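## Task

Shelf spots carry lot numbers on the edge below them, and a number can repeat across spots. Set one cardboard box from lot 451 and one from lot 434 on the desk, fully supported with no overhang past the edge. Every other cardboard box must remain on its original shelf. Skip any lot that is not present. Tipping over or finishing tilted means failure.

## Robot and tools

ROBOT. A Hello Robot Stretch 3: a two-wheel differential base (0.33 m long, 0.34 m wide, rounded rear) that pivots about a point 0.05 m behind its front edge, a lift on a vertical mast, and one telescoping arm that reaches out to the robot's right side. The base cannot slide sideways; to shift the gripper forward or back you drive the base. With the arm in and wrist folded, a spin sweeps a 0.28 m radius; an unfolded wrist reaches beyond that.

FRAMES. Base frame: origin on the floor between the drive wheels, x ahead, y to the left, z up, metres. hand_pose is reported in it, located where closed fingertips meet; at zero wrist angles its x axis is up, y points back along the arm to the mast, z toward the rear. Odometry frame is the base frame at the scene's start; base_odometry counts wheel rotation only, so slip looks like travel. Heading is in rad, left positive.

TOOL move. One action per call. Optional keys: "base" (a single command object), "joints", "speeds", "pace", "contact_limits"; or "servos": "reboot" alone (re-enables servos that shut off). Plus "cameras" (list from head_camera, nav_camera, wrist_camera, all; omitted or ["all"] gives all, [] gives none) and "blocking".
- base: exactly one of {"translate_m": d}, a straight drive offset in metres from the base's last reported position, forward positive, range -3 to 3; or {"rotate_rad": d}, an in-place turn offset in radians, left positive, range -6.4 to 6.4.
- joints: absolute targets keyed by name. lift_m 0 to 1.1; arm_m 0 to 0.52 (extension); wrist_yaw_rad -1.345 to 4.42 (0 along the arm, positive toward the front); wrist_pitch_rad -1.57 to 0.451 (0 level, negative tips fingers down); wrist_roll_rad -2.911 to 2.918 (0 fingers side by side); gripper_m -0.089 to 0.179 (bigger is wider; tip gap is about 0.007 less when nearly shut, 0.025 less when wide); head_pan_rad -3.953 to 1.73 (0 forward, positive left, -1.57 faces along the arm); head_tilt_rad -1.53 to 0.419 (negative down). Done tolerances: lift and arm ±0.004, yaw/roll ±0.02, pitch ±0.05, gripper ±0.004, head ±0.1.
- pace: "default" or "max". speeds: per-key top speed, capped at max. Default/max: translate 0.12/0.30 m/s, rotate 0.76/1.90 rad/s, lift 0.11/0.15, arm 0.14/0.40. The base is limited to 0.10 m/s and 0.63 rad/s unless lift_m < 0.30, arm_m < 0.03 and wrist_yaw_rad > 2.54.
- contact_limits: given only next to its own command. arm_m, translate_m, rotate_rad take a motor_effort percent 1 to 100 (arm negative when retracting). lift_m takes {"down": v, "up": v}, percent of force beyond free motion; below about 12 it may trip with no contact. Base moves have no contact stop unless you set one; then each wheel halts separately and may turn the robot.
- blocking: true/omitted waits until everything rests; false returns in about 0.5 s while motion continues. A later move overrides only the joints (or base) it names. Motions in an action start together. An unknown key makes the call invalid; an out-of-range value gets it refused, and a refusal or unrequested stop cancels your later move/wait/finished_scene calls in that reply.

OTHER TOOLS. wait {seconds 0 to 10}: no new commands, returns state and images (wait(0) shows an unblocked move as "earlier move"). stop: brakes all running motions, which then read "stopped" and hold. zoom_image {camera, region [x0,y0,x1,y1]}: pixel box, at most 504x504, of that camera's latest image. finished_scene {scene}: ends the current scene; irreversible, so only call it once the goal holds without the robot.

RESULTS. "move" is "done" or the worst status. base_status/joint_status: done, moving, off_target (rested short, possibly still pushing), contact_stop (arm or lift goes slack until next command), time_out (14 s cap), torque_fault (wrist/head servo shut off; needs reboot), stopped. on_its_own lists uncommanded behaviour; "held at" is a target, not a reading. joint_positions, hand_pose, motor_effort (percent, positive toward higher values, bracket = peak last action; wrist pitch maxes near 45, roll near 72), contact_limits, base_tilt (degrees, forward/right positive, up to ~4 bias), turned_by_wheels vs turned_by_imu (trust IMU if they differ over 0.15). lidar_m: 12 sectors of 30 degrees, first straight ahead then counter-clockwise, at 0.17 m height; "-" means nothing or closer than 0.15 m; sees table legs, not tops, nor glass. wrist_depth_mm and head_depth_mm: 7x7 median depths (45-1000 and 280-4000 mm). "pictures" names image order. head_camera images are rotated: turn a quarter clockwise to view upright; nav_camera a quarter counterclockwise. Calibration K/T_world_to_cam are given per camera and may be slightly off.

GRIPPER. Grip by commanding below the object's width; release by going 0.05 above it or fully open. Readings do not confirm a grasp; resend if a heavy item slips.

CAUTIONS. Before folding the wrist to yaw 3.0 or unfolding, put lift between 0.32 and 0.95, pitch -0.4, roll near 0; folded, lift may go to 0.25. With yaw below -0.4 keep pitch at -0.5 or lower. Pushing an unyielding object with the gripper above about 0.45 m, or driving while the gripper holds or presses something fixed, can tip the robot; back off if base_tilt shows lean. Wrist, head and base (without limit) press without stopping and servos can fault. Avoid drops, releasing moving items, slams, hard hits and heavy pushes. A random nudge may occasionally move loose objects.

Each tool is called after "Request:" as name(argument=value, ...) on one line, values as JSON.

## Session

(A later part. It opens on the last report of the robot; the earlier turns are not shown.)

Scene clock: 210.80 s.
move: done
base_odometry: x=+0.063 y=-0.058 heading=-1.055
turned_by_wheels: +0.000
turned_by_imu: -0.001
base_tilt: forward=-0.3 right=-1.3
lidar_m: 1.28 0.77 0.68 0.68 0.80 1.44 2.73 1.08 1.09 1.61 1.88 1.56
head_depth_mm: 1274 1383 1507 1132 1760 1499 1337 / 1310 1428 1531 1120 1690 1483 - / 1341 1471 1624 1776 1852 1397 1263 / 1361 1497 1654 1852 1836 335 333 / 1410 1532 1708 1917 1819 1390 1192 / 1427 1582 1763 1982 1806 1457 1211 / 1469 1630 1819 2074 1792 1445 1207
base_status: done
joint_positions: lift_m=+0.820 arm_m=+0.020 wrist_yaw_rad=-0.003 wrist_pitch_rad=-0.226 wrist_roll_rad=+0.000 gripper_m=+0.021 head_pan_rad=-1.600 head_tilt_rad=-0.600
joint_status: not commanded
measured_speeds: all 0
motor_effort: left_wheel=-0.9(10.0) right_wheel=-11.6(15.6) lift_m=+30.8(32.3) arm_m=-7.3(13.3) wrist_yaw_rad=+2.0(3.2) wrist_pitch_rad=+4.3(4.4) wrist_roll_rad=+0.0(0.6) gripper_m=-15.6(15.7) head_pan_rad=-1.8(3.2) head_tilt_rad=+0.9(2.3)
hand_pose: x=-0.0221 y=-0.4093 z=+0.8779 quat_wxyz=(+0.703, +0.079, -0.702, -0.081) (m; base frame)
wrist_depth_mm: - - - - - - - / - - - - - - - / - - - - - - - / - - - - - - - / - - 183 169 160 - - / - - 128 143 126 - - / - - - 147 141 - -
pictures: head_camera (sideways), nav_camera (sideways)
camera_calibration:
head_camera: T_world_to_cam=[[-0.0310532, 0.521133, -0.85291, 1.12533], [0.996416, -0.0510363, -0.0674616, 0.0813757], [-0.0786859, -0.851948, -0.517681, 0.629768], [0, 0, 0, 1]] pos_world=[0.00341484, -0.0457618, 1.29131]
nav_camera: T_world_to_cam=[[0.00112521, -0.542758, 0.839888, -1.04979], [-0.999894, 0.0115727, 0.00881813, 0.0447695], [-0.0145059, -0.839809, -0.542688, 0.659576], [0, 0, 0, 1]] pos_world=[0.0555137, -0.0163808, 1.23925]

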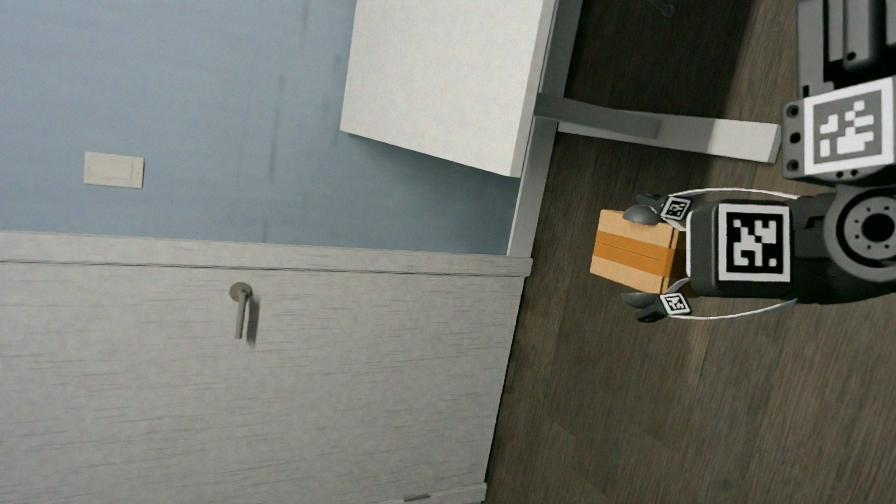

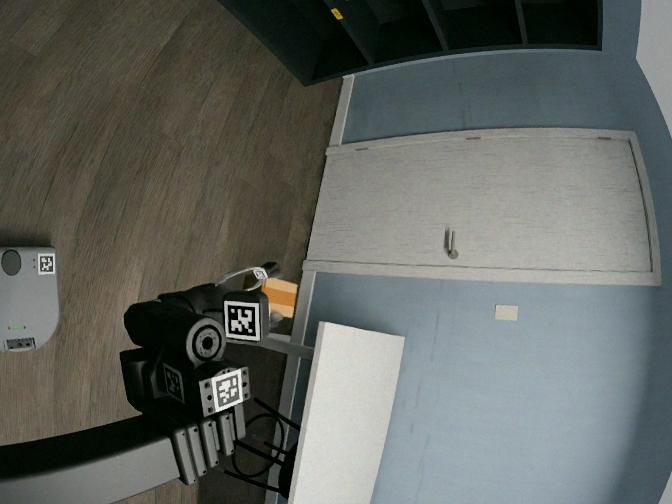

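Request:
move(base={"translate_m":-0.5}, cameras=[])

Request:
move(base={"rotate_rad":-0.295}, joints={"arm_m":0.3,"head_pan_rad":-1.55}, cameras=["head_camera","wrist_camera"])

Scene clock: 232.07 s.
move: done
base_odometry: x=-0.183 y=+0.377 heading=-1.055
turned_by_wheels: +0.000
turned_by_imu: +0.001
base_tilt: forward=-0.4 right=-1.1
lidar_m: 1.55 0.93 0.82 0.82 0.96 2.25 2.25 1.29 0.81 1.09 1.69 2.02
head_depth_mm: 1166 1261 1390 1137 872 1450 1331 / 1197 1300 1414 1121 903 1438 - / 1221 1334 1446 1111 928 1402 1238 / 1256 1367 1477 1098 884 334 334 / 1279 1414 1529 1094 1454 1378 1196 / 1325 1462 1633 1079 1734 1455 1211 / 1345 1479 1645 1797 1739 1450 1212
base_status: done
joint_positions: lift_m=+0.820 arm_m=+0.020 wrist_yaw_rad=-0.003 wrist_pitch_rad=-0.226 wrist_roll_rad=+0.000 gripper_m=+0.021 head_pan_rad=-1.600 head_tilt_rad=-0.600
joint_status: not commanded
measured_speeds: all 0
motor_effort: left_wheel=-6.1(9.8) right_wheel=-5.3(15.3) lift_m=+30.3(30.9) arm_m=-2.5(5.6) wrist_yaw_rad=+0.6(3.3) wrist_pitch_rad=+4.3(4.4) wrist_roll_rad=+0.0(0.3) gripper_m=-14.9(15.7) head_pan_rad=-1.0(2.1) head_tilt_rad=+0.5(1.6)
hand_pose: x=-0.0221 y=-0.4093 z=+0.8779 quat_wxyz=(+0.703, +0.079, -0.702, -0.081) (m; base frame)
wrist_depth_mm: - - - - - - - / - - - - - - - / - - - - - - - / - - - - - - - / - - 181 168 152 - - / - - 128 143 126 655 - / - - - 147 141 - -
pictures: none
No camera images: "cameras" was empty.

Scene clock: 235.33 s.
move: done
base_odometry: x=-0.183 y=+0.377 heading=-1.350
turned_by_wheels: -0.295
turned_by_imu: -0.290
base_tilt: forward=-0.4 right=-1.2
lidar_m: 2.02 1.16 0.85 0.82 0.85 1.16 2.26 2.08 0.99 0.81 1.09 2.07
head_depth_mm: 1199 1310 1436 1137 906 307 - / 1204 1322 1449 1126 403 1308 1246 / 1209 1318 1442 567 476 1436 1229 / 1210 1324 1453 1046 612 1424 1226 / 1211 1321 1436 1091 917 1467 1222 / 1210 1324 1442 1078 1584 1450 1216 / 1213 1341 1432 1071 1336 1421 1216
base_status: done
joint_positions: lift_m=+0.820 arm_m=+0.300 wrist_yaw_rad=-0.002 wrist_pitch_rad=-0.226 wrist_roll_rad=+0.000 gripper_m=+0.021 head_pan_rad=-1.550 head_tilt_rad=-0.600
joint_status: all done
measured_speeds: all 0
motor_effort: left_wheel=+7.9(12.0) right_wheel=-10.3(13.4) lift_m=+29.6(30.4) arm_m=+12.5(15.5) wrist_yaw_rad=+2.2(3.1) wrist_pitch_rad=+4.3(4.4) wrist_roll_rad=+0.0(0.3) gripper_m=-15.1(15.9) head_pan_rad=+3.5(4.0) head_tilt_rad=-0.2(0.9)
hand_pose: x=-0.0221 y=-0.6893 z=+0.8779 quat_wxyz=(+0.703, +0.079, -0.702, -0.081) (m; base frame)
wrist_depth_mm: - - - - - - - / - - - - - - - / - - - - - - - / - - - - - - - / - - 155 168 152 - - / - - 128 143 126 - - / - - 125 148 135 104 -
pictures: head_camera (sideways), wrist_camera
camera_calibration:
head_camera: T_world_to_cam=[[-0.0570456, 0.518956, -0.852895, 1.12547], [0.997721, -0.00119653, -0.0674603, 0.081313], [-0.0360294, -0.8548, -0.517705, 0.629542], [0, 0, 0, 1]] pos_world=[0.00575738, -0.0458399, 1.29131]
wrist_camera: T_world_to_cam=[[-0.999087, -0.0387662, -0.017936, -0.0263286], [0.000238037, 0.414846, -0.909891, 1.11729], [0.0427137, -0.909065, -0.414459, -0.0956666], [0, 0, 0, 1]] pos_world=[-0.0224843, -0.551493, 0.976494]

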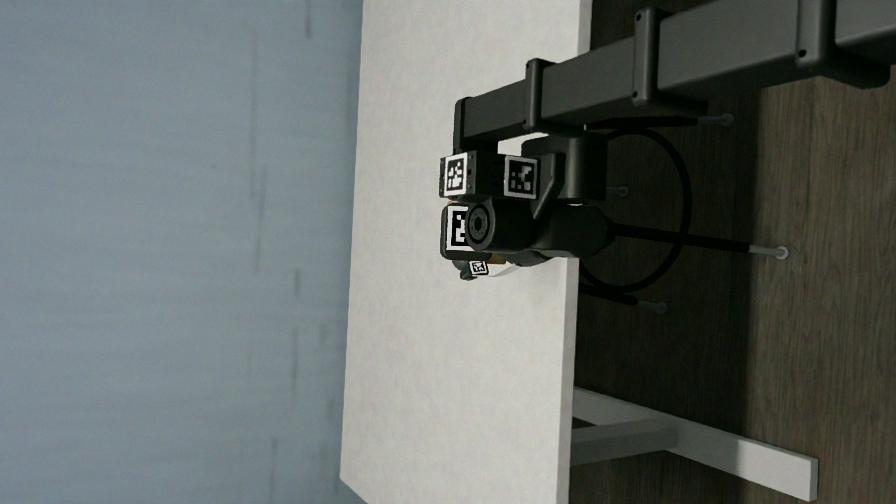

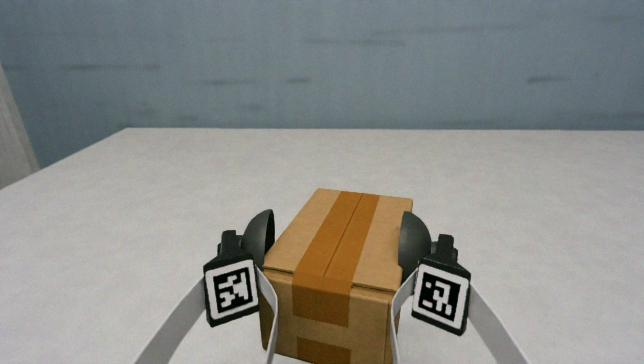

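Request:
move(joints={"arm_m":0.385,"lift_m":0.735}, cameras=["wrist_camera"])

Request:
move(joints={"lift_m":0.70}, speeds={"lift_m":0.03}, contact_limits={"lift_m":{"down":13}}, cameras=["wrist_camera"])

Scene clock: 248.43 s.
move: done
base_odometry: x=-0.183 y=+0.377 heading=-1.350
turned_by_wheels: +0.000
turned_by_imu: +0.000
base_tilt: forward=-0.2 right=-1.2
lidar_m: 2.02 1.16 0.85 0.82 0.85 1.16 2.26 2.07 0.99 0.81 1.09 2.06
head_depth_mm: 1199 1317 1444 1137 941 1494 338 / 1199 1320 1441 1116 563 400 346 / 1208 1327 1442 1107 585 1442 1236 / 1212 1323 1447 1096 849 1429 1224 / 1216 1329 1430 1090 923 1469 1222 / 1216 1323 1436 1081 1586 1452 1213 / 1216 1337 1436 1070 1335 1420 1210
base_status: not commanded
joint_positions: lift_m=+0.735 arm_m=+0.385 wrist_yaw_rad=-0.002 wrist_pitch_rad=-0.226 wrist_roll_rad=+0.000 gripper_m=+0.021 head_pan_rad=-1.550 head_tilt_rad=-0.600
joint_status: all done
measured_speeds: all 0
motor_effort: left_wheel=+8.2(8.5) right_wheel=-10.5(11.0) lift_m=+25.5(30.1) arm_m=+12.8(14.5) wrist_yaw_rad=+1.3(2.7) wrist_pitch_rad=+4.3(4.3) wrist_roll_rad=+0.1(0.3) gripper_m=-15.0(15.6) head_pan_rad=+3.8(3.9) head_tilt_rad=-0.4(1.1)
hand_pose: x=-0.0221 y=-0.7743 z=+0.7929 quat_wxyz=(+0.703, +0.079, -0.702, -0.081) (m; base frame)
wrist_depth_mm: - - - - - - - / - - - - - - - / - - - - - - - / - - - - - - - / - - 155 168 153 - - / - - 128 143 126 - - / - - 125 148 135 104 -
pictures: wrist_camera
camera_calibration:
wrist_camera: T_world_to_cam=[[-0.999087, -0.0387662, -0.017936, -0.0311483], [0.000238037, 0.414846, -0.909891, 1.07521], [0.0427137, -0.909065, -0.414459, -0.208166], [0, 0, 0, 1]] pos_world=[-0.0224843, -0.636493, 0.891494]

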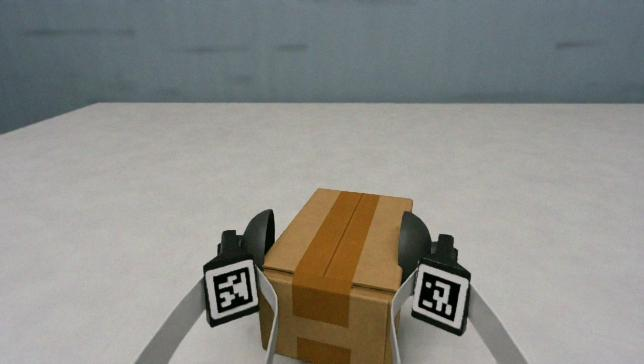

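Scene clock: 250.03 s.
move: done
base_odometry: x=-0.183 y=+0.377 heading=-1.350
turned_by_wheels: +0.000
turned_by_imu: +0.000
base_tilt: forward=-0.4 right=-1.2
lidar_m: 2.02 1.16 0.85 0.82 0.85 1.16 2.25 2.08 0.99 0.81 1.09 2.06
head_depth_mm: 1200 1320 1441 1135 950 1499 1220 / 1197 1321 1438 1120 864 438 372 / 1210 1322 1450 1109 598 1446 1229 / 1211 1326 1445 1101 654 1421 1229 / 1206 1330 1432 1089 918 1465 1219 / 1210 1326 1433 1084 1597 1449 1216 / 1214 1327 1441 1077 1341 1425 1205
base_status: not commanded
joint_positions: lift_m=+0.700 arm_m=+0.385 wrist_yaw_rad=-0.002 wrist_pitch_rad=-0.197 wrist_roll_rad=+0.000 gripper_m=+0.021 head_pan_rad=-1.550 head_tilt_rad=-0.600
joint_status: all done
measured_speeds: all 0
motor_effort: left_wheel=+7.8(8.5) right_wheel=-9.5(11.2) lift_m=+20.9(26.3) arm_m=+10.4(13.2) wrist_yaw_rad=+0.9(3.1) wrist_pitch_rad=-1.0(4.3) wrist_roll_rad=+0.0(0.3) gripper_m=-15.3(15.7) head_pan_rad=+2.9(4.0) head_tilt_rad=-0.4(1.0)
contact_limits: lift_m down 13 (down: maximum 72; up: maximum 65)
hand_pose: x=-0.0221 y=-0.7766 z=+0.7650 quat_wxyz=(+0.704, +0.069, -0.703, -0.071) (m; base frame)
wrist_depth_mm: - - - - - - - / - - - - - - - / - - - - - - - / - - - - - - - / - - 154 168 151 - - / - - 129 143 126 - - / - - 125 148 135 104 -
pictures: wrist_camera
camera_calibration:
wrist_camera: T_world_to_cam=[[-0.999087, -0.0393101, -0.0167111, -0.0330992], [0.000139077, 0.388229, -0.921563, 1.03904], [0.0427145, -0.920724, -0.387869, -0.251186], [0, 0, 0, 1]] pos_world=[-0.0224842, -0.635962, 0.859564]

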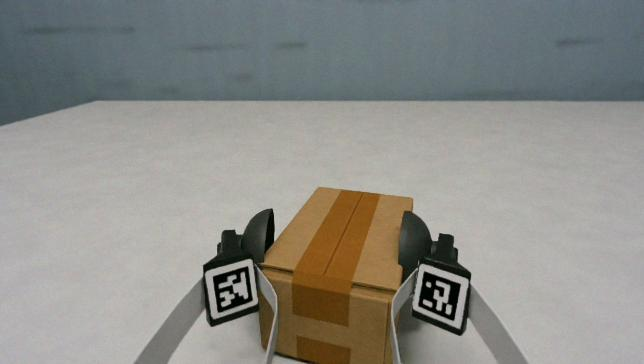

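Request:
move(joints={"gripper_m":0.15}, cameras=[])

Request:
move(joints={"arm_m":0.0,"lift_m":0.75}, cameras=["head_camera"])

Request:
move(joints={"wrist_pitch_rad":-0.4,"gripper_m":0.037}, cameras=[])

Request:
move(joints={"wrist_yaw_rad":3.0,"head_pan_rad":-3.1,"head_tilt_rad":-0.15}, pace="max", cameras=["nav_camera"])

Request:
move(joints={"lift_m":0.28,"head_pan_rad":1.3,"head_tilt_rad":-0.15}, pace="max", cameras=["nav_camera"])

Scene clock: 262.23 s.
move: done
base_odometry: x=-0.183 y=+0.377 heading=-1.350
turned_by_wheels: +0.000
turned_by_imu: +0.000
base_tilt: forward=-0.3 right=-1.2
lidar_m: 2.02 1.16 0.85 0.82 0.85 1.17 2.25 2.08 0.99 0.81 1.09 2.06
head_depth_mm: 1206 1315 1440 1135 946 1487 1221 / 1196 1316 1437 1120 864 438 372 / 1212 1325 1444 1116 599 1440 1228 / 1208 1325 1449 1102 655 1432 1227 / 1206 1322 1429 1088 916 1467 1227 / 1209 1331 1429 1079 1597 1457 1221 / 1213 1331 1433 1070 1339 1420 1215
base_status: not commanded
joint_positions: lift_m=+0.700 arm_m=+0.385 wrist_yaw_rad=-0.001 wrist_pitch_rad=-0.214 wrist_roll_rad=+0.000 gripper_m=+0.150 head_pan_rad=-1.550 head_tilt_rad=-0.600
joint_status: all done
measured_speeds: all 0
motor_effort: left_wheel=+7.9(8.5) right_wheel=-10.1(10.9) lift_m=+31.3(31.5) arm_m=+2.9(6.3) wrist_yaw_rad=+0.2(3.0) wrist_pitch_rad=+2.1(2.2) wrist_roll_rad=-0.2(0.3) gripper_m=+0.1(82.5) head_pan_rad=+3.3(3.7) head_tilt_rad=-1.1(1.5)
contact_limits: lift_m down 13 (down: maximum 72; up: maximum 65)
hand_pose: x=-0.0216 y=-0.7753 z=+0.7608 quat_wxyz=(+0.703, +0.075, -0.703, -0.076) (m; base frame)
wrist_depth_mm: - - - - - - - / - - - - - - - / - - - - - - - / - - - 198 - - - / - 146 - 158 157 142 - / - 125 - 139 132 124 - / - 119 - 148 - - 111
pictures: none
No camera images: "cameras" was empty.

Scene clock: 266.27 s.
move: done
base_odometry: x=-0.183 y=+0.377 heading=-1.350
turned_by_wheels: +0.000
turned_by_imu: +0.000
base_tilt: forward=-0.2 right=-1.2
lidar_m: 2.02 1.16 0.85 0.82 0.85 1.17 2.25 2.08 0.99 0.81 1.09 2.05
head_depth_mm: 1199 1321 1444 1135 947 1499 1249 / 1205 1322 1435 1120 939 1451 1236 / 1207 1322 1449 1114 929 1438 1183 / 1216 1326 1446 1100 889 1431 351 / 1209 1330 1427 1094 917 1462 1220 / 1215 1326 1435 1084 1584 1457 1218 / 1211 1336 1440 1072 1341 1422 1215
base_status: not commanded
joint_positions: lift_m=+0.750 arm_m=+0.001 wrist_yaw_rad=-0.001 wrist_pitch_rad=-0.215 wrist_roll_rad=+0.000 gripper_m=+0.150 head_pan_rad=-1.550 head_tilt_rad=-0.600
joint_status: all done
measured_speeds: all 0
motor_effort: left_wheel=+7.9(8.2) right_wheel=-9.7(11.2) lift_m=+24.3(34.4) arm_m=-12.8(14.6) wrist_yaw_rad=+0.6(1.8) wrist_pitch_rad=+2.2(2.4) wrist_roll_rad=+0.1(0.3) gripper_m=+0.1(1.2) head_pan_rad=+2.9(3.7) head_tilt_rad=-0.4(1.7)
hand_pose: x=-0.0216 y=-0.3908 z=+0.8106 quat_wxyz=(+0.703, +0.076, -0.703, -0.076) (m; base frame)
wrist_depth_mm: - - - - - - - / - - - - - - - / - - - 515 - - - / - - - - - - - / - 158 - - - - - / - 125 - - - 125 138 / - - - - - - 111
pictures: head_camera (sideways)
camera_calibration:
head_camera: T_world_to_cam=[[-0.0571506, 0.51895, -0.852892, 1.12547], [0.997719, -0.00105511, -0.0674971, 0.0813671], [-0.0359275, -0.854804, -0.517706, 0.629542], [0, 0, 0, 1]] pos_world=[0.00575735, -0.0458398, 1.29131]

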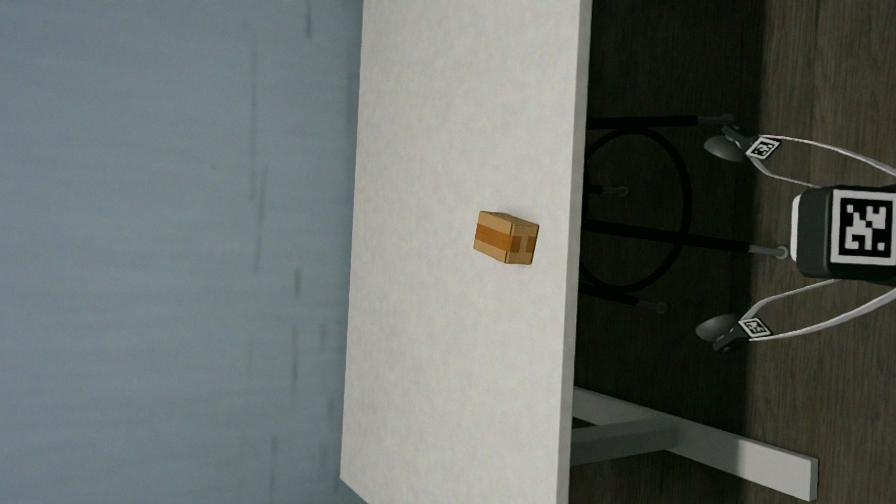

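Scene clock: 267.93 s.
move: done
base_odometry: x=-0.183 y=+0.377 heading=-1.350
turned_by_wheels: +0.000
turned_by_imu: +0.000
base_tilt: forward=-0.4 right=-1.2
lidar_m: 2.02 1.16 0.85 0.82 0.85 1.16 2.25 2.08 0.99 0.81 1.09 2.06
head_depth_mm: 1199 1324 1436 1136 947 1498 1250 / 1200 1322 1442 1119 939 1457 1236 / 1214 1314 1449 1112 933 1436 1178 / 1208 1330 1449 1101 893 1420 376 / 1207 1327 1431 1095 919 1466 1217 / 1211 1328 1427 1081 1588 1459 1219 / 1217 1340 1441 1071 1336 1427 1210
base_status: not commanded
joint_positions: lift_m=+0.750 arm_m=+0.001 wrist_yaw_rad=-0.001 wrist_pitch_rad=-0.412 wrist_roll_rad=+0.000 gripper_m=+0.037 head_pan_rad=-1.550 head_tilt_rad=-0.600
joint_status: all done
measured_speeds: all 0
motor_effort: left_wheel=+7.7(8.3) right_wheel=-9.9(10.8) lift_m=+27.1(27.1) arm_m=-11.4(13.5) wrist_yaw_rad=-0.6(1.5) wrist_pitch_rad=+1.8(3.3) wrist_roll_rad=+0.0(0.3) gripper_m=+0.3(81.2) head_pan_rad=+2.8(3.3) head_tilt_rad=-0.6(2.0)
hand_pose: x=-0.0217 y=-0.3707 z=+0.7640 quat_wxyz=(+0.692, +0.145, -0.692, -0.145) (m; base frame)
wrist_depth_mm: - - - 491 - - - / - - - 485 - - - / - - - - - - - / - - - - - - - / - - - - - - - / - - 126 - 129 - - / 947 964 897 927 901 935 920
pictures: none
No camera images: "cameras" was empty.

Scene clock: 269.97 s.
move: done
base_odometry: x=-0.183 y=+0.377 heading=-1.350
turned_by_wheels: +0.000
turned_by_imu: +0.000
base_tilt: forward=-0.4 right=-1.3
lidar_m: 2.02 1.16 0.85 0.82 0.85 1.16 2.25 2.08 0.99 0.81 1.09 2.06
head_depth_mm: 2068 2124 2166 2203 2250 2280 1873 / 2065 2111 2169 2189 2232 2297 1846 / 2087 2130 2166 2214 2254 2269 1861 / 2106 2140 2168 2214 2261 2288 1846 / 2112 2140 2162 2214 2256 2282 1835 / 2095 2151 2163 2220 2250 2280 1836 / 2102 2137 2170 2213 2262 2293 1821
base_status: not commanded
joint_positions: lift_m=+0.750 arm_m=+0.001 wrist_yaw_rad=+2.997 wrist_pitch_rad=-0.412 wrist_roll_rad=+0.000 gripper_m=+0.037 head_pan_rad=-3.108 head_tilt_rad=-0.144
joint_status: all done
measured_speeds: translate_m=+0.000 rotate_rad=+0.000 lift_m=+0.000 arm_m=+0.000 wrist_yaw_rad=+0.000 wrist_pitch_rad=+0.000 wrist_roll_rad=+0.000 head_pan_rad=+0.024 head_tilt_rad=+0.000
motor_effort: left_wheel=+7.3(8.0) right_wheel=-10.1(10.9) lift_m=+28.9(28.9) arm_m=-10.3(11.9) wrist_yaw_rad=+2.1(6.0) wrist_pitch_rad=+1.8(1.9) wrist_roll_rad=+0.0(0.3) gripper_m=+0.9(1.0) head_pan_rad=+3.3(6.5) head_tilt_rad=-2.3(8.6)
hand_pose: x=+0.0112 y=+0.0772 z=+0.7640 quat_wxyz=(+0.195, +0.700, +0.095, +0.680) (m; base frame)
wrist_depth_mm: - 137 - - - 859 - / - 147 - - - 921 - / - 161 170 - - - - / - 181 220 - - - - / - - 204 - - - - / - - 128 - 129 - - / 944 970 262 926 899 905 924
pictures: nav_camera (sideways)
camera_calibration:
nav_camera: T_world_to_cam=[[-0.116961, -0.0209027, 0.992917, -1.24882], [-0.0454207, 0.998845, 0.0156772, 0.0300558], [-0.992097, -0.0432653, -0.117775, 0.112557], [0, 0, 0, 1]] pos_world=[-0.03303, -0.0512551, 1.25276]

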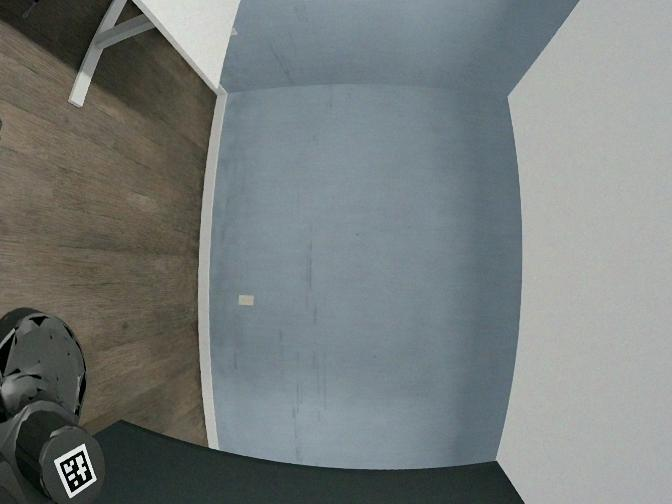

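Scene clock: 273.90 s.
move: done
base_odometry: x=-0.183 y=+0.377 heading=-1.350
turned_by_wheels: +0.000
turned_by_imu: +0.000
base_tilt: forward=-0.2 right=-1.2
lidar_m: 2.02 1.16 0.85 0.82 0.85 1.17 2.25 2.08 0.99 0.81 1.09 2.06
head_depth_mm: 848 868 891 912 934 958 986 / 823 840 856 876 896 918 944 / 793 812 826 843 864 884 902 / 767 782 798 814 835 850 871 / 744 759 771 790 803 825 842 / - 735 748 761 783 795 813 / - 714 724 740 754 768 785
base_status: not commanded
joint_positions: lift_m=+0.280 arm_m=+0.001 wrist_yaw_rad=+2.997 wrist_pitch_rad=-0.414 wrist_roll_rad=+0.000 gripper_m=+0.037 head_pan_rad=+1.302 head_tilt_rad=-0.150
joint_status: all done
measured_speeds: all 0
motor_effort: left_wheel=+7.7(8.2) right_wheel=-9.2(10.5) lift_m=+25.7(28.4) arm_m=-7.3(10.8) wrist_yaw_rad=+2.3(3.5) wrist_pitch_rad=+2.2(2.2) wrist_roll_rad=+0.0(0.5) gripper_m=+0.4(1.0) head_pan_rad=-3.1(5.0) head_tilt_rad=-2.0(6.9)
hand_pose: x=+0.0112 y=+0.0770 z=+0.2935 quat_wxyz=(+0.195, +0.700, +0.095, +0.680) (m; base frame)
wrist_depth_mm: - 137 - - - 858 - / - 148 - - - 938 - / 847 162 818 853 899 890 876 / 722 186 663 713 703 707 688 / 605 581 206 572 563 581 577 / 512 511 129 299 129 493 493 / 433 280 258 271 425 435 434
pictures: nav_camera (sideways)
camera_calibration:
nav_camera: T_world_to_cam=[[0.0162605, 0.123496, 0.992212, -1.24873], [0.967206, -0.253508, 0.0157022, 0.0238333], [0.253473, 0.959418, -0.123568, 0.112476], [0, 0, 0, 1]] pos_world=[-0.0312564, 0.0523428, 1.25252]

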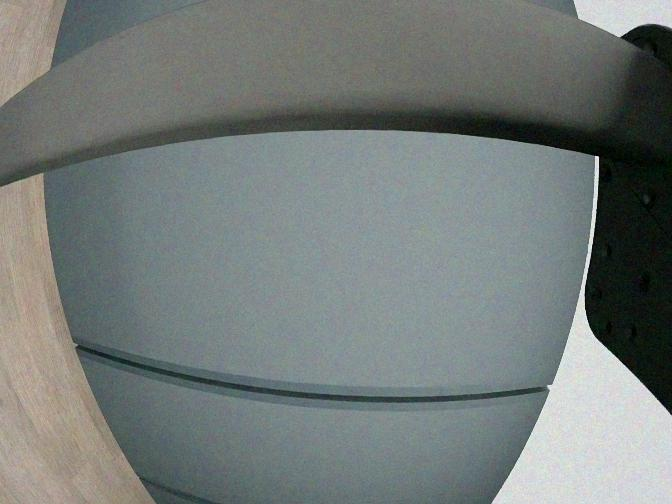

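Request:
move(base={"translate_m":-1.7}, joints={"head_pan_rad":1.5,"head_tilt_rad":-0.25}, pace="max", cameras=[])

Request:
move(base={"rotate_rad":1.596}, joints={"head_pan_rad":-0.6,"head_tilt_rad":-0.25}, pace="max", cameras=["nav_camera","head_camera"])

Scene clock: 296.53 s.
move: done
base_odometry: x=-0.556 y=+2.035 heading=-1.349
turned_by_wheels: +0.000
turned_by_imu: -0.002
base_tilt: forward=-0.3 right=-1.3
lidar_m: 3.18 1.16 0.94 2.22 0.81 0.59 0.57 0.59 0.81 1.47 1.31 1.93
head_depth_mm: 1019 1005 1003 993 981 982 975 / 2065 2134 2207 2288 1331 1320 1318 / 2049 2119 2215 2288 2383 2169 1630 / 2038 2099 2193 2290 2357 2155 1630 / 2012 2075 2150 2276 2339 2131 1614 / 1999 2071 2130 2230 2343 2119 1607 / 1979 2040 2091 2170 2265 2015 1590
base_status: done
joint_positions: lift_m=+0.280 arm_m=+0.001 wrist_yaw_rad=+2.997 wrist_pitch_rad=-0.414 wrist_roll_rad=+0.000 gripper_m=+0.037 head_pan_rad=+1.500 head_tilt_rad=-0.250
joint_status: all done
measured_speeds: all 0
motor_effort: left_wheel=+0.5(10.8) right_wheel=-10.3(18.1) lift_m=+24.0(30.9) arm_m=+0.4(5.5) wrist_yaw_rad=+1.3(3.7) wrist_pitch_rad=+2.2(2.3) wrist_roll_rad=+0.2(0.3) gripper_m=+0.6(0.9) head_pan_rad=+3.5(5.6) head_tilt_rad=+5.8(6.4)
hand_pose: x=+0.0111 y=+0.0770 z=+0.2935 quat_wxyz=(+0.195, +0.700, +0.096, +0.680) (m; base frame)
wrist_depth_mm: - 137 - - - 851 - / - 147 - - - 919 - / 822 162 874 896 902 882 888 / 727 186 659 710 707 704 701 / 603 576 206 570 560 582 577 / 516 511 129 301 129 496 495 / 434 281 259 271 423 434 431
pictures: none
No camera images: "cameras" was empty.

Scene clock: 298.83 s.
move: done
base_odometry: x=-0.556 y=+2.036 heading=+0.246
turned_by_wheels: +1.596
turned_by_imu: +1.564
base_tilt: forward=-0.4 right=-1.2
lidar_m: 2.16 0.80 0.59 0.57 0.59 0.81 1.46 1.32 1.66 3.13 1.16 0.94
head_depth_mm: 1109 1171 1231 1303 1396 1490 1547 / 1011 1058 1114 1173 1247 1332 1416 / 931 973 1021 1069 1125 1190 1259 / 861 898 938 975 1026 1075 1133 / 818 848 878 919 958 1006 1051 / 955 995 1043 1094 1140 1195 1261 / 1985 2057 2101 2248 2280 2110 1599
base_status: done
joint_positions: lift_m=+0.280 arm_m=+0.001 wrist_yaw_rad=+2.997 wrist_pitch_rad=-0.414 wrist_roll_rad=+0.000 gripper_m=+0.037 head_pan_rad=-0.608 head_tilt_rad=-0.249
joint_status: all done
measured_speeds: translate_m=+0.000 rotate_rad=+0.000 lift_m=+0.000 arm_m=+0.000 wrist_yaw_rad=+0.000 wrist_pitch_rad=+0.000 wrist_roll_rad=+0.000 head_pan_rad=+0.024 head_tilt_rad=+0.000
motor_effort: left_wheel=-5.6(14.6) right_wheel=+6.6(14.8) lift_m=+24.8(25.1) arm_m=-9.4(10.0) wrist_yaw_rad=+0.6(2.9) wrist_pitch_rad=+2.2(2.3) wrist_roll_rad=+0.1(0.3) gripper_m=+0.7(1.0) head_pan_rad=+3.9(4.0) head_tilt_rad=+4.0(7.7)
hand_pose: x=+0.0111 y=+0.0770 z=+0.2935 quat_wxyz=(+0.195, +0.700, +0.096, +0.680) (m; base frame)
wrist_depth_mm: 521 137 550 568 579 593 606 / 574 147 593 612 624 630 - / 618 161 173 - - - - / - 182 189 688 682 691 692 / 606 579 206 572 562 575 571 / 511 513 129 299 129 496 493 / 434 280 257 270 424 431 430
pictures: head_camera (sideways), nav_camera (sideways)
camera_calibration:
head_camera: T_world_to_cam=[[-0.186953, 0.073614, -0.979607, 1.29166], [0.605441, 0.793926, -0.0558846, 0.068722], [0.773621, -0.603542, -0.192996, 0.202053], [0, 0, 0, 1]] pos_world=[0.0435589, -0.0276964, 1.30815]
nav_camera: T_world_to_cam=[[0.191296, -0.112308, 0.975086, -1.22738], [-0.559721, -0.828556, 0.0143773, 0.0348788], [0.806299, -0.548527, -0.221361, 0.236429], [0, 0, 0, 1]] pos_world=[0.0636841, 0.0207416, 1.24864]

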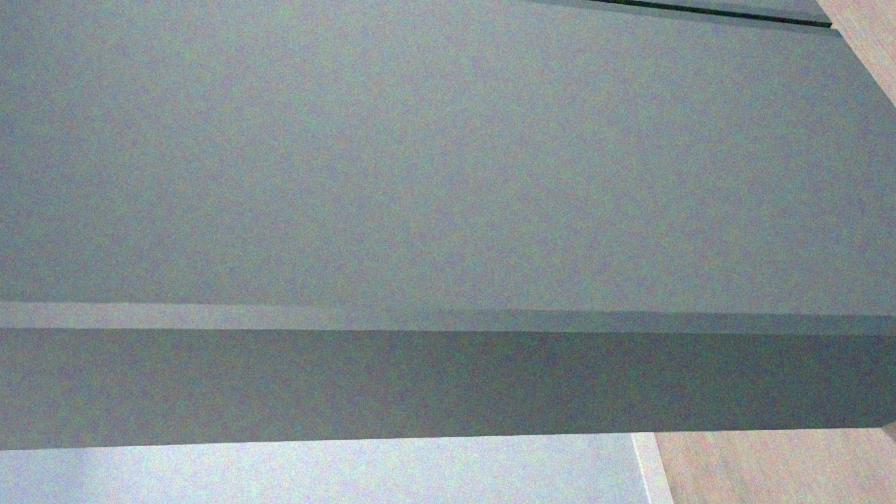

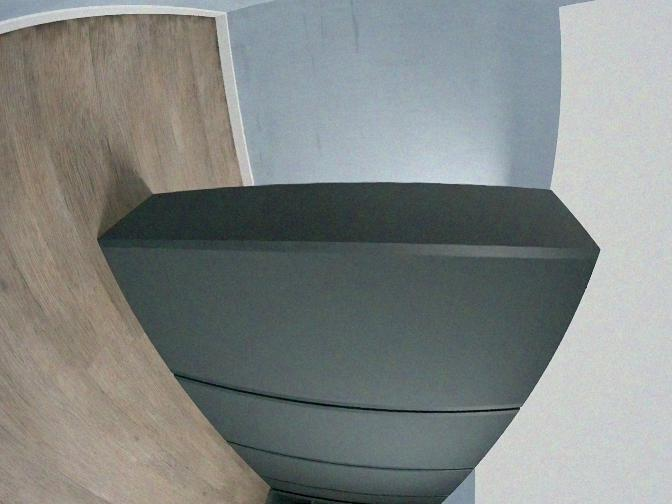

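Request:
move(base={"translate_m":1.72}, joints={"head_pan_rad":-1.3,"head_tilt_rad":-0.35}, pace="max", cameras=["nav_camera"])

Request:
move(base={"rotate_rad":-1.596}, joints={"head_pan_rad":-1.0,"head_tilt_rad":-0.35}, pace="max", cameras=["nav_camera","head_camera"])

Scene clock: 318.83 s.
move: done
base_odometry: x=+1.112 y=+2.455 heading=+0.246
turned_by_wheels: +0.000
turned_by_imu: +0.001
base_tilt: forward=-0.4 right=-1.2
lidar_m: 0.58 0.60 0.58 0.56 0.58 0.80 2.24 0.65 0.63 2.20 0.81 0.60
head_depth_mm: 3435 3580 3789 3977 2685 1918 1495 / 3468 3667 3894 - 2640 1899 1481 / 2861 3215 3708 3758 2672 1895 1484 / 1812 1968 2126 2325 2344 1864 1461 / 1340 1410 1494 1584 1696 1723 1464 / 1057 1099 1151 1207 1258 1339 1369 / 873 906 937 969 1009 1058 1109
base_status: done
joint_positions: lift_m=+0.280 arm_m=+0.001 wrist_yaw_rad=+2.997 wrist_pitch_rad=-0.414 wrist_roll_rad=+0.000 gripper_m=+0.037 head_pan_rad=-1.300 head_tilt_rad=-0.350
joint_status: all done
measured_speeds: all 0
motor_effort: left_wheel=+1.1(13.2) right_wheel=+6.2(14.2) lift_m=+26.6(26.9) arm_m=-11.8(13.4) wrist_yaw_rad=+2.4(3.3) wrist_pitch_rad=+2.1(2.4) wrist_roll_rad=-0.1(0.4) gripper_m=+0.5(1.0) head_pan_rad=+3.3(4.7) head_tilt_rad=-3.8(5.9)
hand_pose: x=+0.0110 y=+0.0770 z=+0.2935 quat_wxyz=(+0.195, +0.700, +0.096, +0.680) (m; base frame)
wrist_depth_mm: 518 137 540 556 567 586 585 / 568 147 584 604 616 625 631 / 616 161 194 - - - 686 / - 182 189 682 682 692 669 / 597 578 205 577 565 579 572 / 509 511 129 300 129 499 492 / 435 279 259 271 422 432 432
pictures: nav_camera (sideways)
camera_calibration:
nav_camera: T_world_to_cam=[[0.10151, -0.301928, 0.947911, -1.19126], [-0.959319, -0.282031, 0.012899, 0.039204], [0.263446, -0.910658, -0.318274, 0.365914], [0, 0, 0, 1]] pos_world=[0.0621353, -0.015396, 1.24517]

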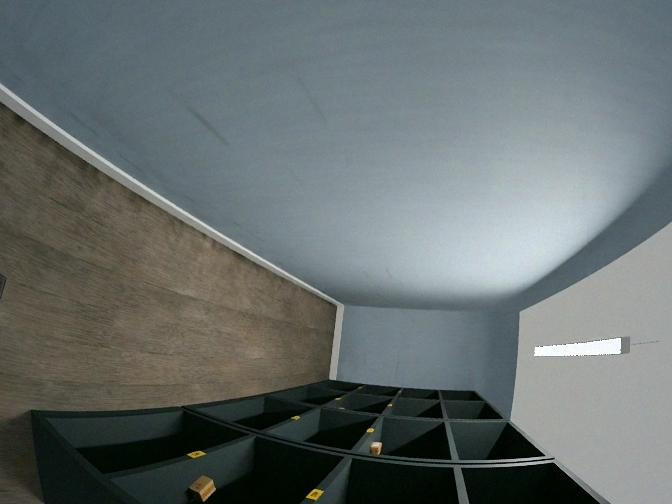

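Scene clock: 320.97 s.
move: done
base_odometry: x=+1.112 y=+2.455 heading=-1.350
turned_by_wheels: -1.596
turned_by_imu: -1.565
base_tilt: forward=-0.4 right=-1.5
lidar_m: 2.23 0.82 0.60 0.58 0.60 0.58 0.56 0.58 0.80 2.19 0.65 0.63
head_depth_mm: 2715 2813 2937 3064 2672 1901 1485 / 2891 3006 3108 3188 2674 1899 1483 / 829 3063 3251 3457 2632 1878 1480 / 701 745 799 859 925 1008 1111 / 602 635 675 719 767 824 887 / 531 555 584 617 655 700 754 / 514 749 1240 940 752 1100 887
base_status: done
joint_positions: lift_m=+0.280 arm_m=+0.001 wrist_yaw_rad=+2.997 wrist_pitch_rad=-0.414 wrist_roll_rad=+0.000 gripper_m=+0.037 head_pan_rad=-0.997 head_tilt_rad=-0.350
joint_status: all done
measured_speeds: all 0
motor_effort: left_wheel=+4.7(14.7) right_wheel=-7.2(14.9) lift_m=+26.7(27.4) arm_m=-13.0(13.5) wrist_yaw_rad=+1.7(3.0) wrist_pitch_rad=+2.1(2.3) wrist_roll_rad=-0.1(0.3) gripper_m=+0.1(0.6) head_pan_rad=-2.8(4.0) head_tilt_rad=-2.7(6.5)
hand_pose: x=+0.0110 y=+0.0770 z=+0.2935 quat_wxyz=(+0.195, +0.700, +0.096, +0.680) (m; base frame)
wrist_depth_mm: 530 137 546 - - - - / - 148 - - - - - / - 161 171 - - - - / - 182 190 669 686 700 703 / 600 572 205 560 569 580 583 / 515 510 129 300 129 497 495 / 437 281 257 270 426 436 431
pictures: head_camera (sideways), nav_camera (sideways)
camera_calibration:
head_camera: T_world_to_cam=[[-0.198121, 0.221162, -0.954901, 1.25949], [0.858079, 0.51001, -0.0599112, 0.0724459], [0.473759, -0.83125, -0.290818, 0.331187], [0, 0, 0, 1]] pos_world=[0.0304651, -0.0401999, 1.30335]
nav_camera: T_world_to_cam=[[0.18722, -0.258079, 0.94781, -1.1917], [-0.831336, -0.55562, 0.0129235, 0.038426], [0.523287, -0.790368, -0.318573, 0.364617], [0, 0, 0, 1]] pos_world=[0.0642556, 0.00197966, 1.24516]

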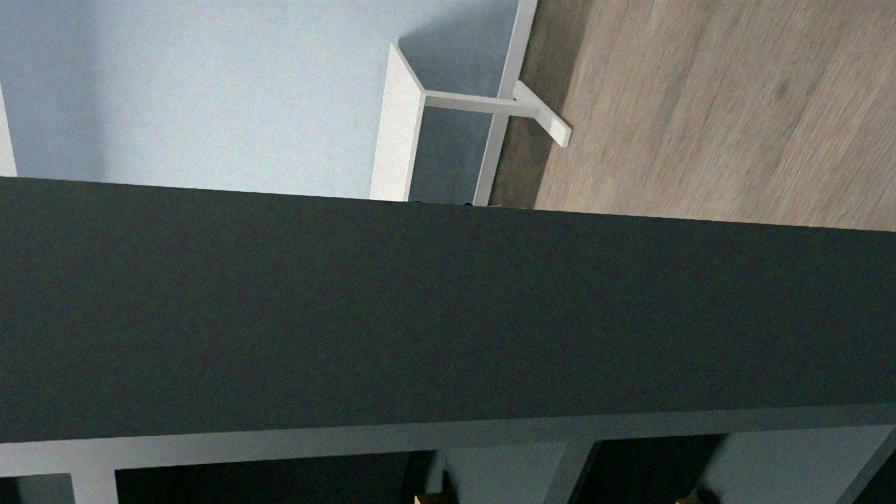

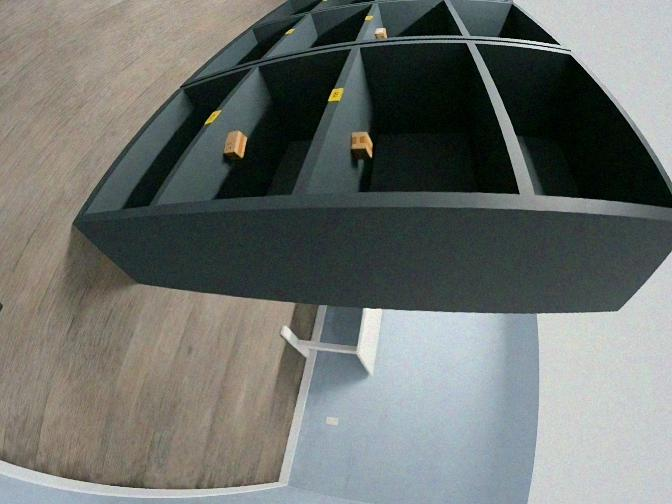

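Request:
move(base={"translate_m":1.0}, joints={"head_pan_rad":-1.2,"head_tilt_rad":-0.45}, pace="max", cameras=["nav_camera","head_camera"])

Request:
move(joints={"head_pan_rad":-2.0,"head_tilt_rad":-0.45}, cameras=["head_camera"])

Scene clock: 340.17 s.
move: done
base_odometry: x=+1.331 y=+1.479 heading=-1.350
turned_by_wheels: +0.000
turned_by_imu: +0.001
base_tilt: forward=-0.2 right=-1.1
lidar_m: 2.21 0.82 0.60 0.58 0.60 0.81 1.55 0.66 0.70 0.88 0.55 0.61
head_depth_mm: 582 742 794 816 552 913 811 / 594 770 823 820 547 938 809 / 608 801 861 811 542 968 806 / 623 802 870 803 538 993 800 / 566 643 695 709 561 896 797 / 493 528 560 597 584 692 733 / 428 454 490 532 586 656 747
base_status: done
joint_positions: lift_m=+0.280 arm_m=+0.001 wrist_yaw_rad=+2.998 wrist_pitch_rad=-0.414 wrist_roll_rad=+0.000 gripper_m=+0.037 head_pan_rad=-1.200 head_tilt_rad=-0.451
joint_status: all done
measured_speeds: all 0
motor_effort: left_wheel=+3.4(15.7) right_wheel=+2.6(10.6) lift_m=+28.5(28.9) arm_m=-7.7(11.2) wrist_yaw_rad=+1.0(3.3) wrist_pitch_rad=+2.2(2.3) wrist_roll_rad=+0.0(0.4) gripper_m=+0.4(0.9) head_pan_rad=+3.2(5.7) head_tilt_rad=+0.8(5.4)
hand_pose: x=+0.0110 y=+0.0770 z=+0.2935 quat_wxyz=(+0.195, +0.700, +0.096, +0.680) (m; base frame)
wrist_depth_mm: 518 137 536 - - - - / - 147 - - - - - / - 162 170 - - - - / - 182 190 689 684 696 695 / 604 576 206 567 564 587 577 / 508 510 128 300 129 495 495 / 437 280 257 270 424 437 429
pictures: head_camera (sideways), nav_camera (sideways)
camera_calibration:
head_camera: T_world_to_cam=[[-0.18365, 0.344832, -0.920524, 1.21453], [0.941176, 0.331908, -0.063436, 0.0764872], [0.283654, -0.878025, -0.385503, 0.455576], [0, 0, 0, 1]] pos_world=[0.0218339, -0.0441881, 1.29848]
nav_camera: T_world_to_cam=[[0.165251, -0.378046, 0.910919, -1.1434], [-0.925977, -0.37741, 0.0113513, 0.0410804], [0.339499, -0.845365, -0.412429, 0.487918], [0, 0, 0, 1]] pos_world=[0.0613405, -0.00428585, 1.24231]

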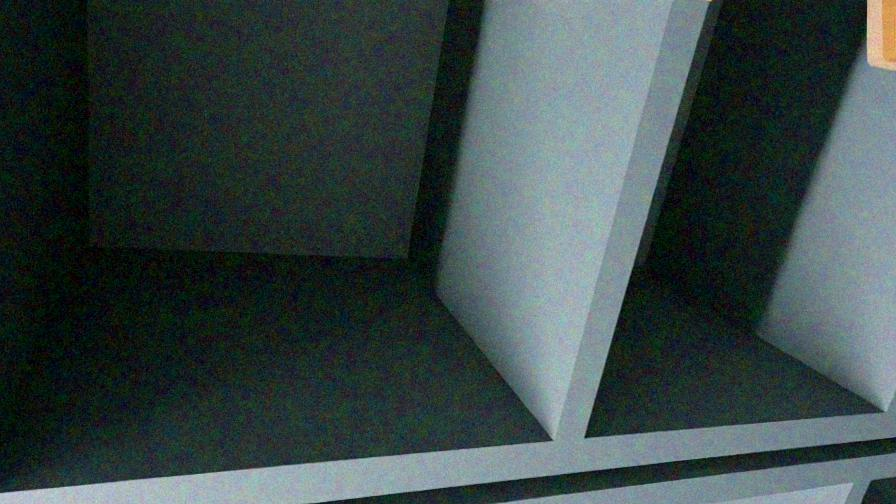

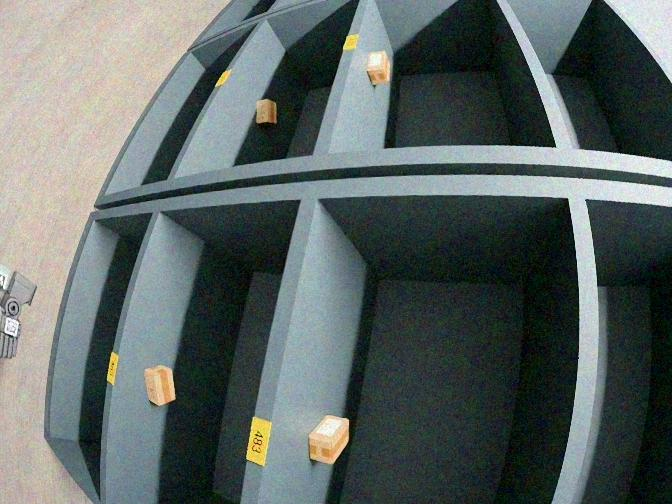

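Scene clock: 341.17 s.
move: done
base_odometry: x=+1.331 y=+1.479 heading=-1.350
turned_by_wheels: +0.000
turned_by_imu: +0.000
base_tilt: forward=-0.3 right=-1.2
lidar_m: 2.22 0.82 0.60 0.58 0.60 0.82 1.55 0.66 0.70 0.88 0.55 0.61
head_depth_mm: 569 612 634 657 686 773 1331 / 592 702 735 736 749 843 842 / 604 831 873 811 631 966 807 / 621 865 941 800 566 994 799 / 637 825 890 793 536 988 799 / 656 788 844 782 529 952 753 / 677 752 805 772 526 915 790
base_status: not commanded
joint_positions: lift_m=+0.280 arm_m=+0.001 wrist_yaw_rad=+2.998 wrist_pitch_rad=-0.414 wrist_roll_rad=+0.000 gripper_m=+0.037 head_pan_rad=-2.017 head_tilt_rad=-0.451
joint_status: all done
measured_speeds: all 0
motor_effort: left_wheel=+3.3(3.6) right_wheel=+2.6(3.7) lift_m=+28.9(29.3) arm_m=-7.5(8.2) wrist_yaw_rad=+1.1(2.8) wrist_pitch_rad=+2.2(2.3) wrist_roll_rad=-0.2(0.3) gripper_m=+0.3(1.1) head_pan_rad=+0.0(5.9) head_tilt_rad=+1.2(3.8)
hand_pose: x=+0.0110 y=+0.0770 z=+0.2935 quat_wxyz=(+0.195, +0.700, +0.096, +0.680) (m; base frame)
wrist_depth_mm: 520 137 541 - - - - / - 148 - - - - - / - 162 170 - - - - / - 182 190 685 683 706 707 / 594 570 205 571 570 585 580 / 514 507 129 298 129 496 494 / 432 280 257 270 424 435 430
pictures: head_camera (sideways)
camera_calibration:
head_camera: T_world_to_cam=[[0.125879, 0.369873, -0.920515, 1.21262], [0.885955, -0.459412, -0.0634439, 0.0768056], [-0.446362, -0.807549, -0.385521, 0.46008], [0, 0, 0, 1]] pos_world=[-0.0153277, -0.0416939, 1.29848]

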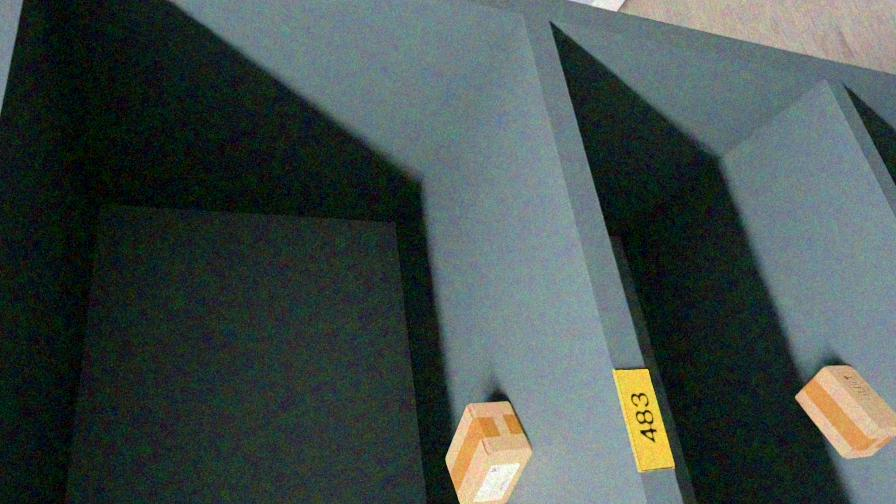

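Request:
move(joints={"head_pan_rad":-1.2,"head_tilt_rad":-0.45}, cameras=["nav_camera"])

Request:
zoom_image(camera="nav_camera", region=[90, 340, 150, 400])

Request:
zoom_image(camera="nav_camera", region=[200, 10, 400, 130])

Request:
move(base={"translate_m":0.8}, pace="max", cameras=["nav_camera"])

Scene clock: 350.83 s.
move: done
base_odometry: x=+1.331 y=+1.479 heading=-1.350
turned_by_wheels: +0.000
turned_by_imu: +0.000
base_tilt: forward=-0.4 right=-1.2
lidar_m: 2.21 0.82 0.60 0.57 0.60 0.82 1.55 0.66 0.70 0.88 0.55 0.61
head_depth_mm: 578 745 792 817 553 915 813 / 593 772 825 820 548 939 811 / 605 805 861 812 543 972 807 / 619 775 855 803 540 992 801 / 552 614 661 694 588 862 798 / 476 509 540 575 583 668 734 / 423 454 494 541 599 674 781
base_status: not commanded
joint_positions: lift_m=+0.280 arm_m=+0.001 wrist_yaw_rad=+2.998 wrist_pitch_rad=-0.414 wrist_roll_rad=+0.000 gripper_m=+0.037 head_pan_rad=-1.177 head_tilt_rad=-0.451
joint_status: all done
measured_speeds: all 0
motor_effort: left_wheel=+3.2(3.7) right_wheel=+3.2(3.6) lift_m=+29.4(30.1) arm_m=-4.8(6.0) wrist_yaw_rad=+2.0(2.8) wrist_pitch_rad=+2.2(2.3) wrist_roll_rad=-0.3(0.3) gripper_m=+0.3(0.8) head_pan_rad=-0.8(5.9) head_tilt_rad=+3.9(6.1)
hand_pose: x=+0.0110 y=+0.0770 z=+0.2935 quat_wxyz=(+0.195, +0.700, +0.096, +0.680) (m; base frame)
wrist_depth_mm: 526 137 538 - - - - / - 148 - - - - - / - 162 171 - - - - / - 183 189 678 684 693 697 / 604 580 205 569 560 585 582 / 510 514 128 299 129 498 496 / 434 279 257 270 424 433 430
pictures: nav_camera (sideways)
camera_calibration:
nav_camera: T_world_to_cam=[[0.173743, -0.373457, 0.911232, -1.14386], [-0.916934, -0.398878, 0.0113555, 0.0409382], [0.35923, -0.837512, -0.411738, 0.486872], [0, 0, 0, 1]] pos_world=[0.0613762, -0.00309001, 1.24232]

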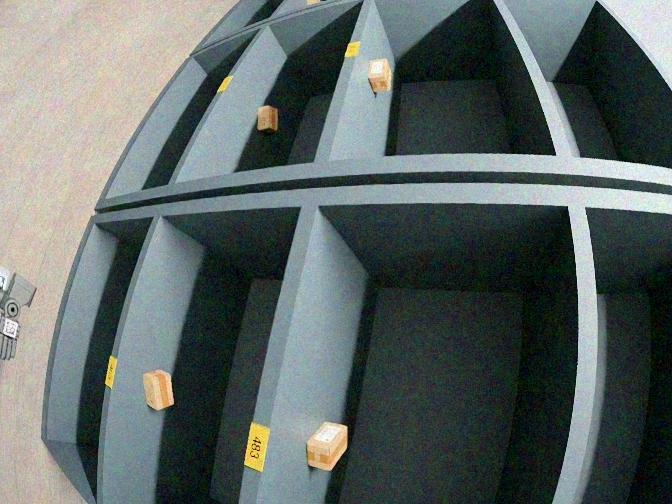

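Scaled by 8.400 from the camera's 672x504 image, which has a finer 792x594 frame.

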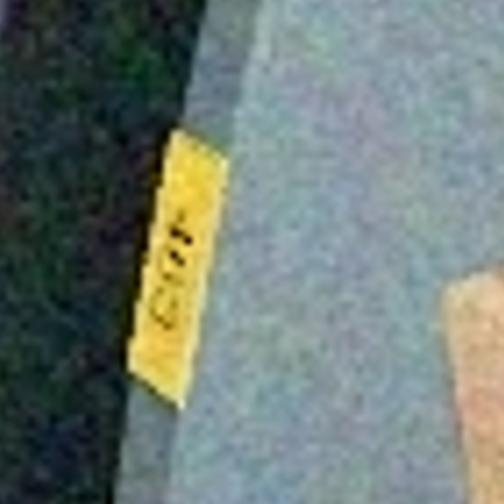

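Scaled by 2.520 from the camera's 672x504 image, which has a finer 792x594 frame.

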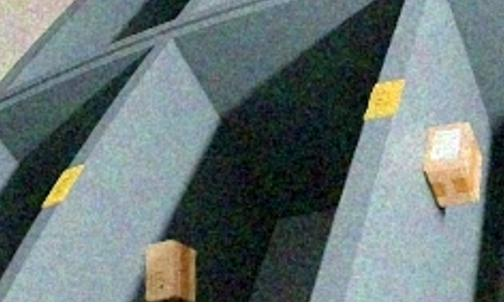

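Scene clock: 354.83 s.
move: done
base_odometry: x=+1.507 y=+0.699 heading=-1.350
turned_by_wheels: +0.000
turned_by_imu: +0.000
base_tilt: forward=-0.3 right=-1.2
lidar_m: 2.20 0.81 0.60 0.57 0.60 0.81 2.27 0.62 0.56 0.88 0.68 0.65
head_depth_mm: 574 745 795 822 554 920 812 / 586 772 826 825 539 943 811 / 599 802 860 814 544 969 800 / 614 832 897 806 540 998 801 / 628 862 929 799 563 985 796 / 649 762 808 782 589 943 793 / 590 645 679 687 708 805 792
base_status: done
joint_positions: lift_m=+0.280 arm_m=+0.001 wrist_yaw_rad=+2.998 wrist_pitch_rad=-0.414 wrist_roll_rad=+0.000 gripper_m=+0.037 head_pan_rad=-1.200 head_tilt_rad=-0.450
joint_status: not commanded
measured_speeds: all 0
motor_effort: left_wheel=+2.2(15.3) right_wheel=+4.8(11.0) lift_m=+29.6(30.6) arm_m=-2.5(5.3) wrist_yaw_rad=+1.8(3.0) wrist_pitch_rad=+2.1(2.3) wrist_roll_rad=-0.1(0.4) gripper_m=+0.5(1.1) head_pan_rad=-2.8(4.0) head_tilt_rad=+3.9(5.4)
hand_pose: x=+0.0110 y=+0.0770 z=+0.2935 quat_wxyz=(+0.195, +0.700, +0.096, +0.680) (m; base frame)
wrist_depth_mm: 527 137 543 - - - - / - 147 - - - - - / - 161 170 - - - - / - 182 190 685 671 691 698 / 604 574 205 573 566 580 574 / 511 506 129 300 129 499 494 / 431 281 257 271 423 432 431
pictures: nav_camera (sideways)
camera_calibration:
nav_camera: T_world_to_cam=[[0.164837, -0.376816, 0.911504, -1.14414], [-0.925939, -0.377501, 0.0113882, 0.0409945], [0.339802, -0.845874, -0.411134, 0.486203], [0, 0, 0, 1]] pos_world=[0.0613426, -0.0043897, 1.24232]

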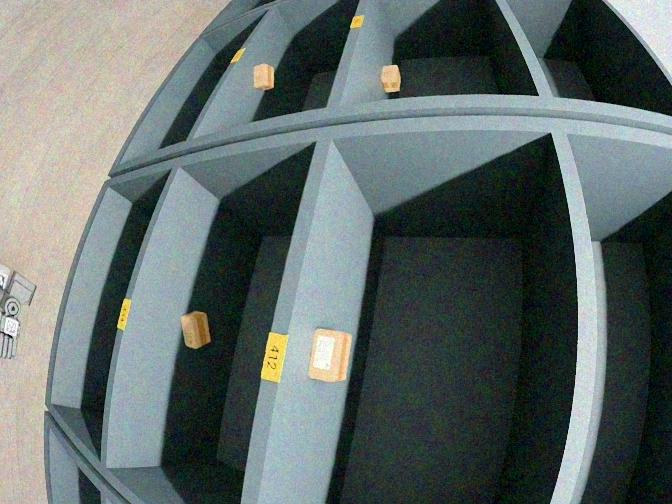

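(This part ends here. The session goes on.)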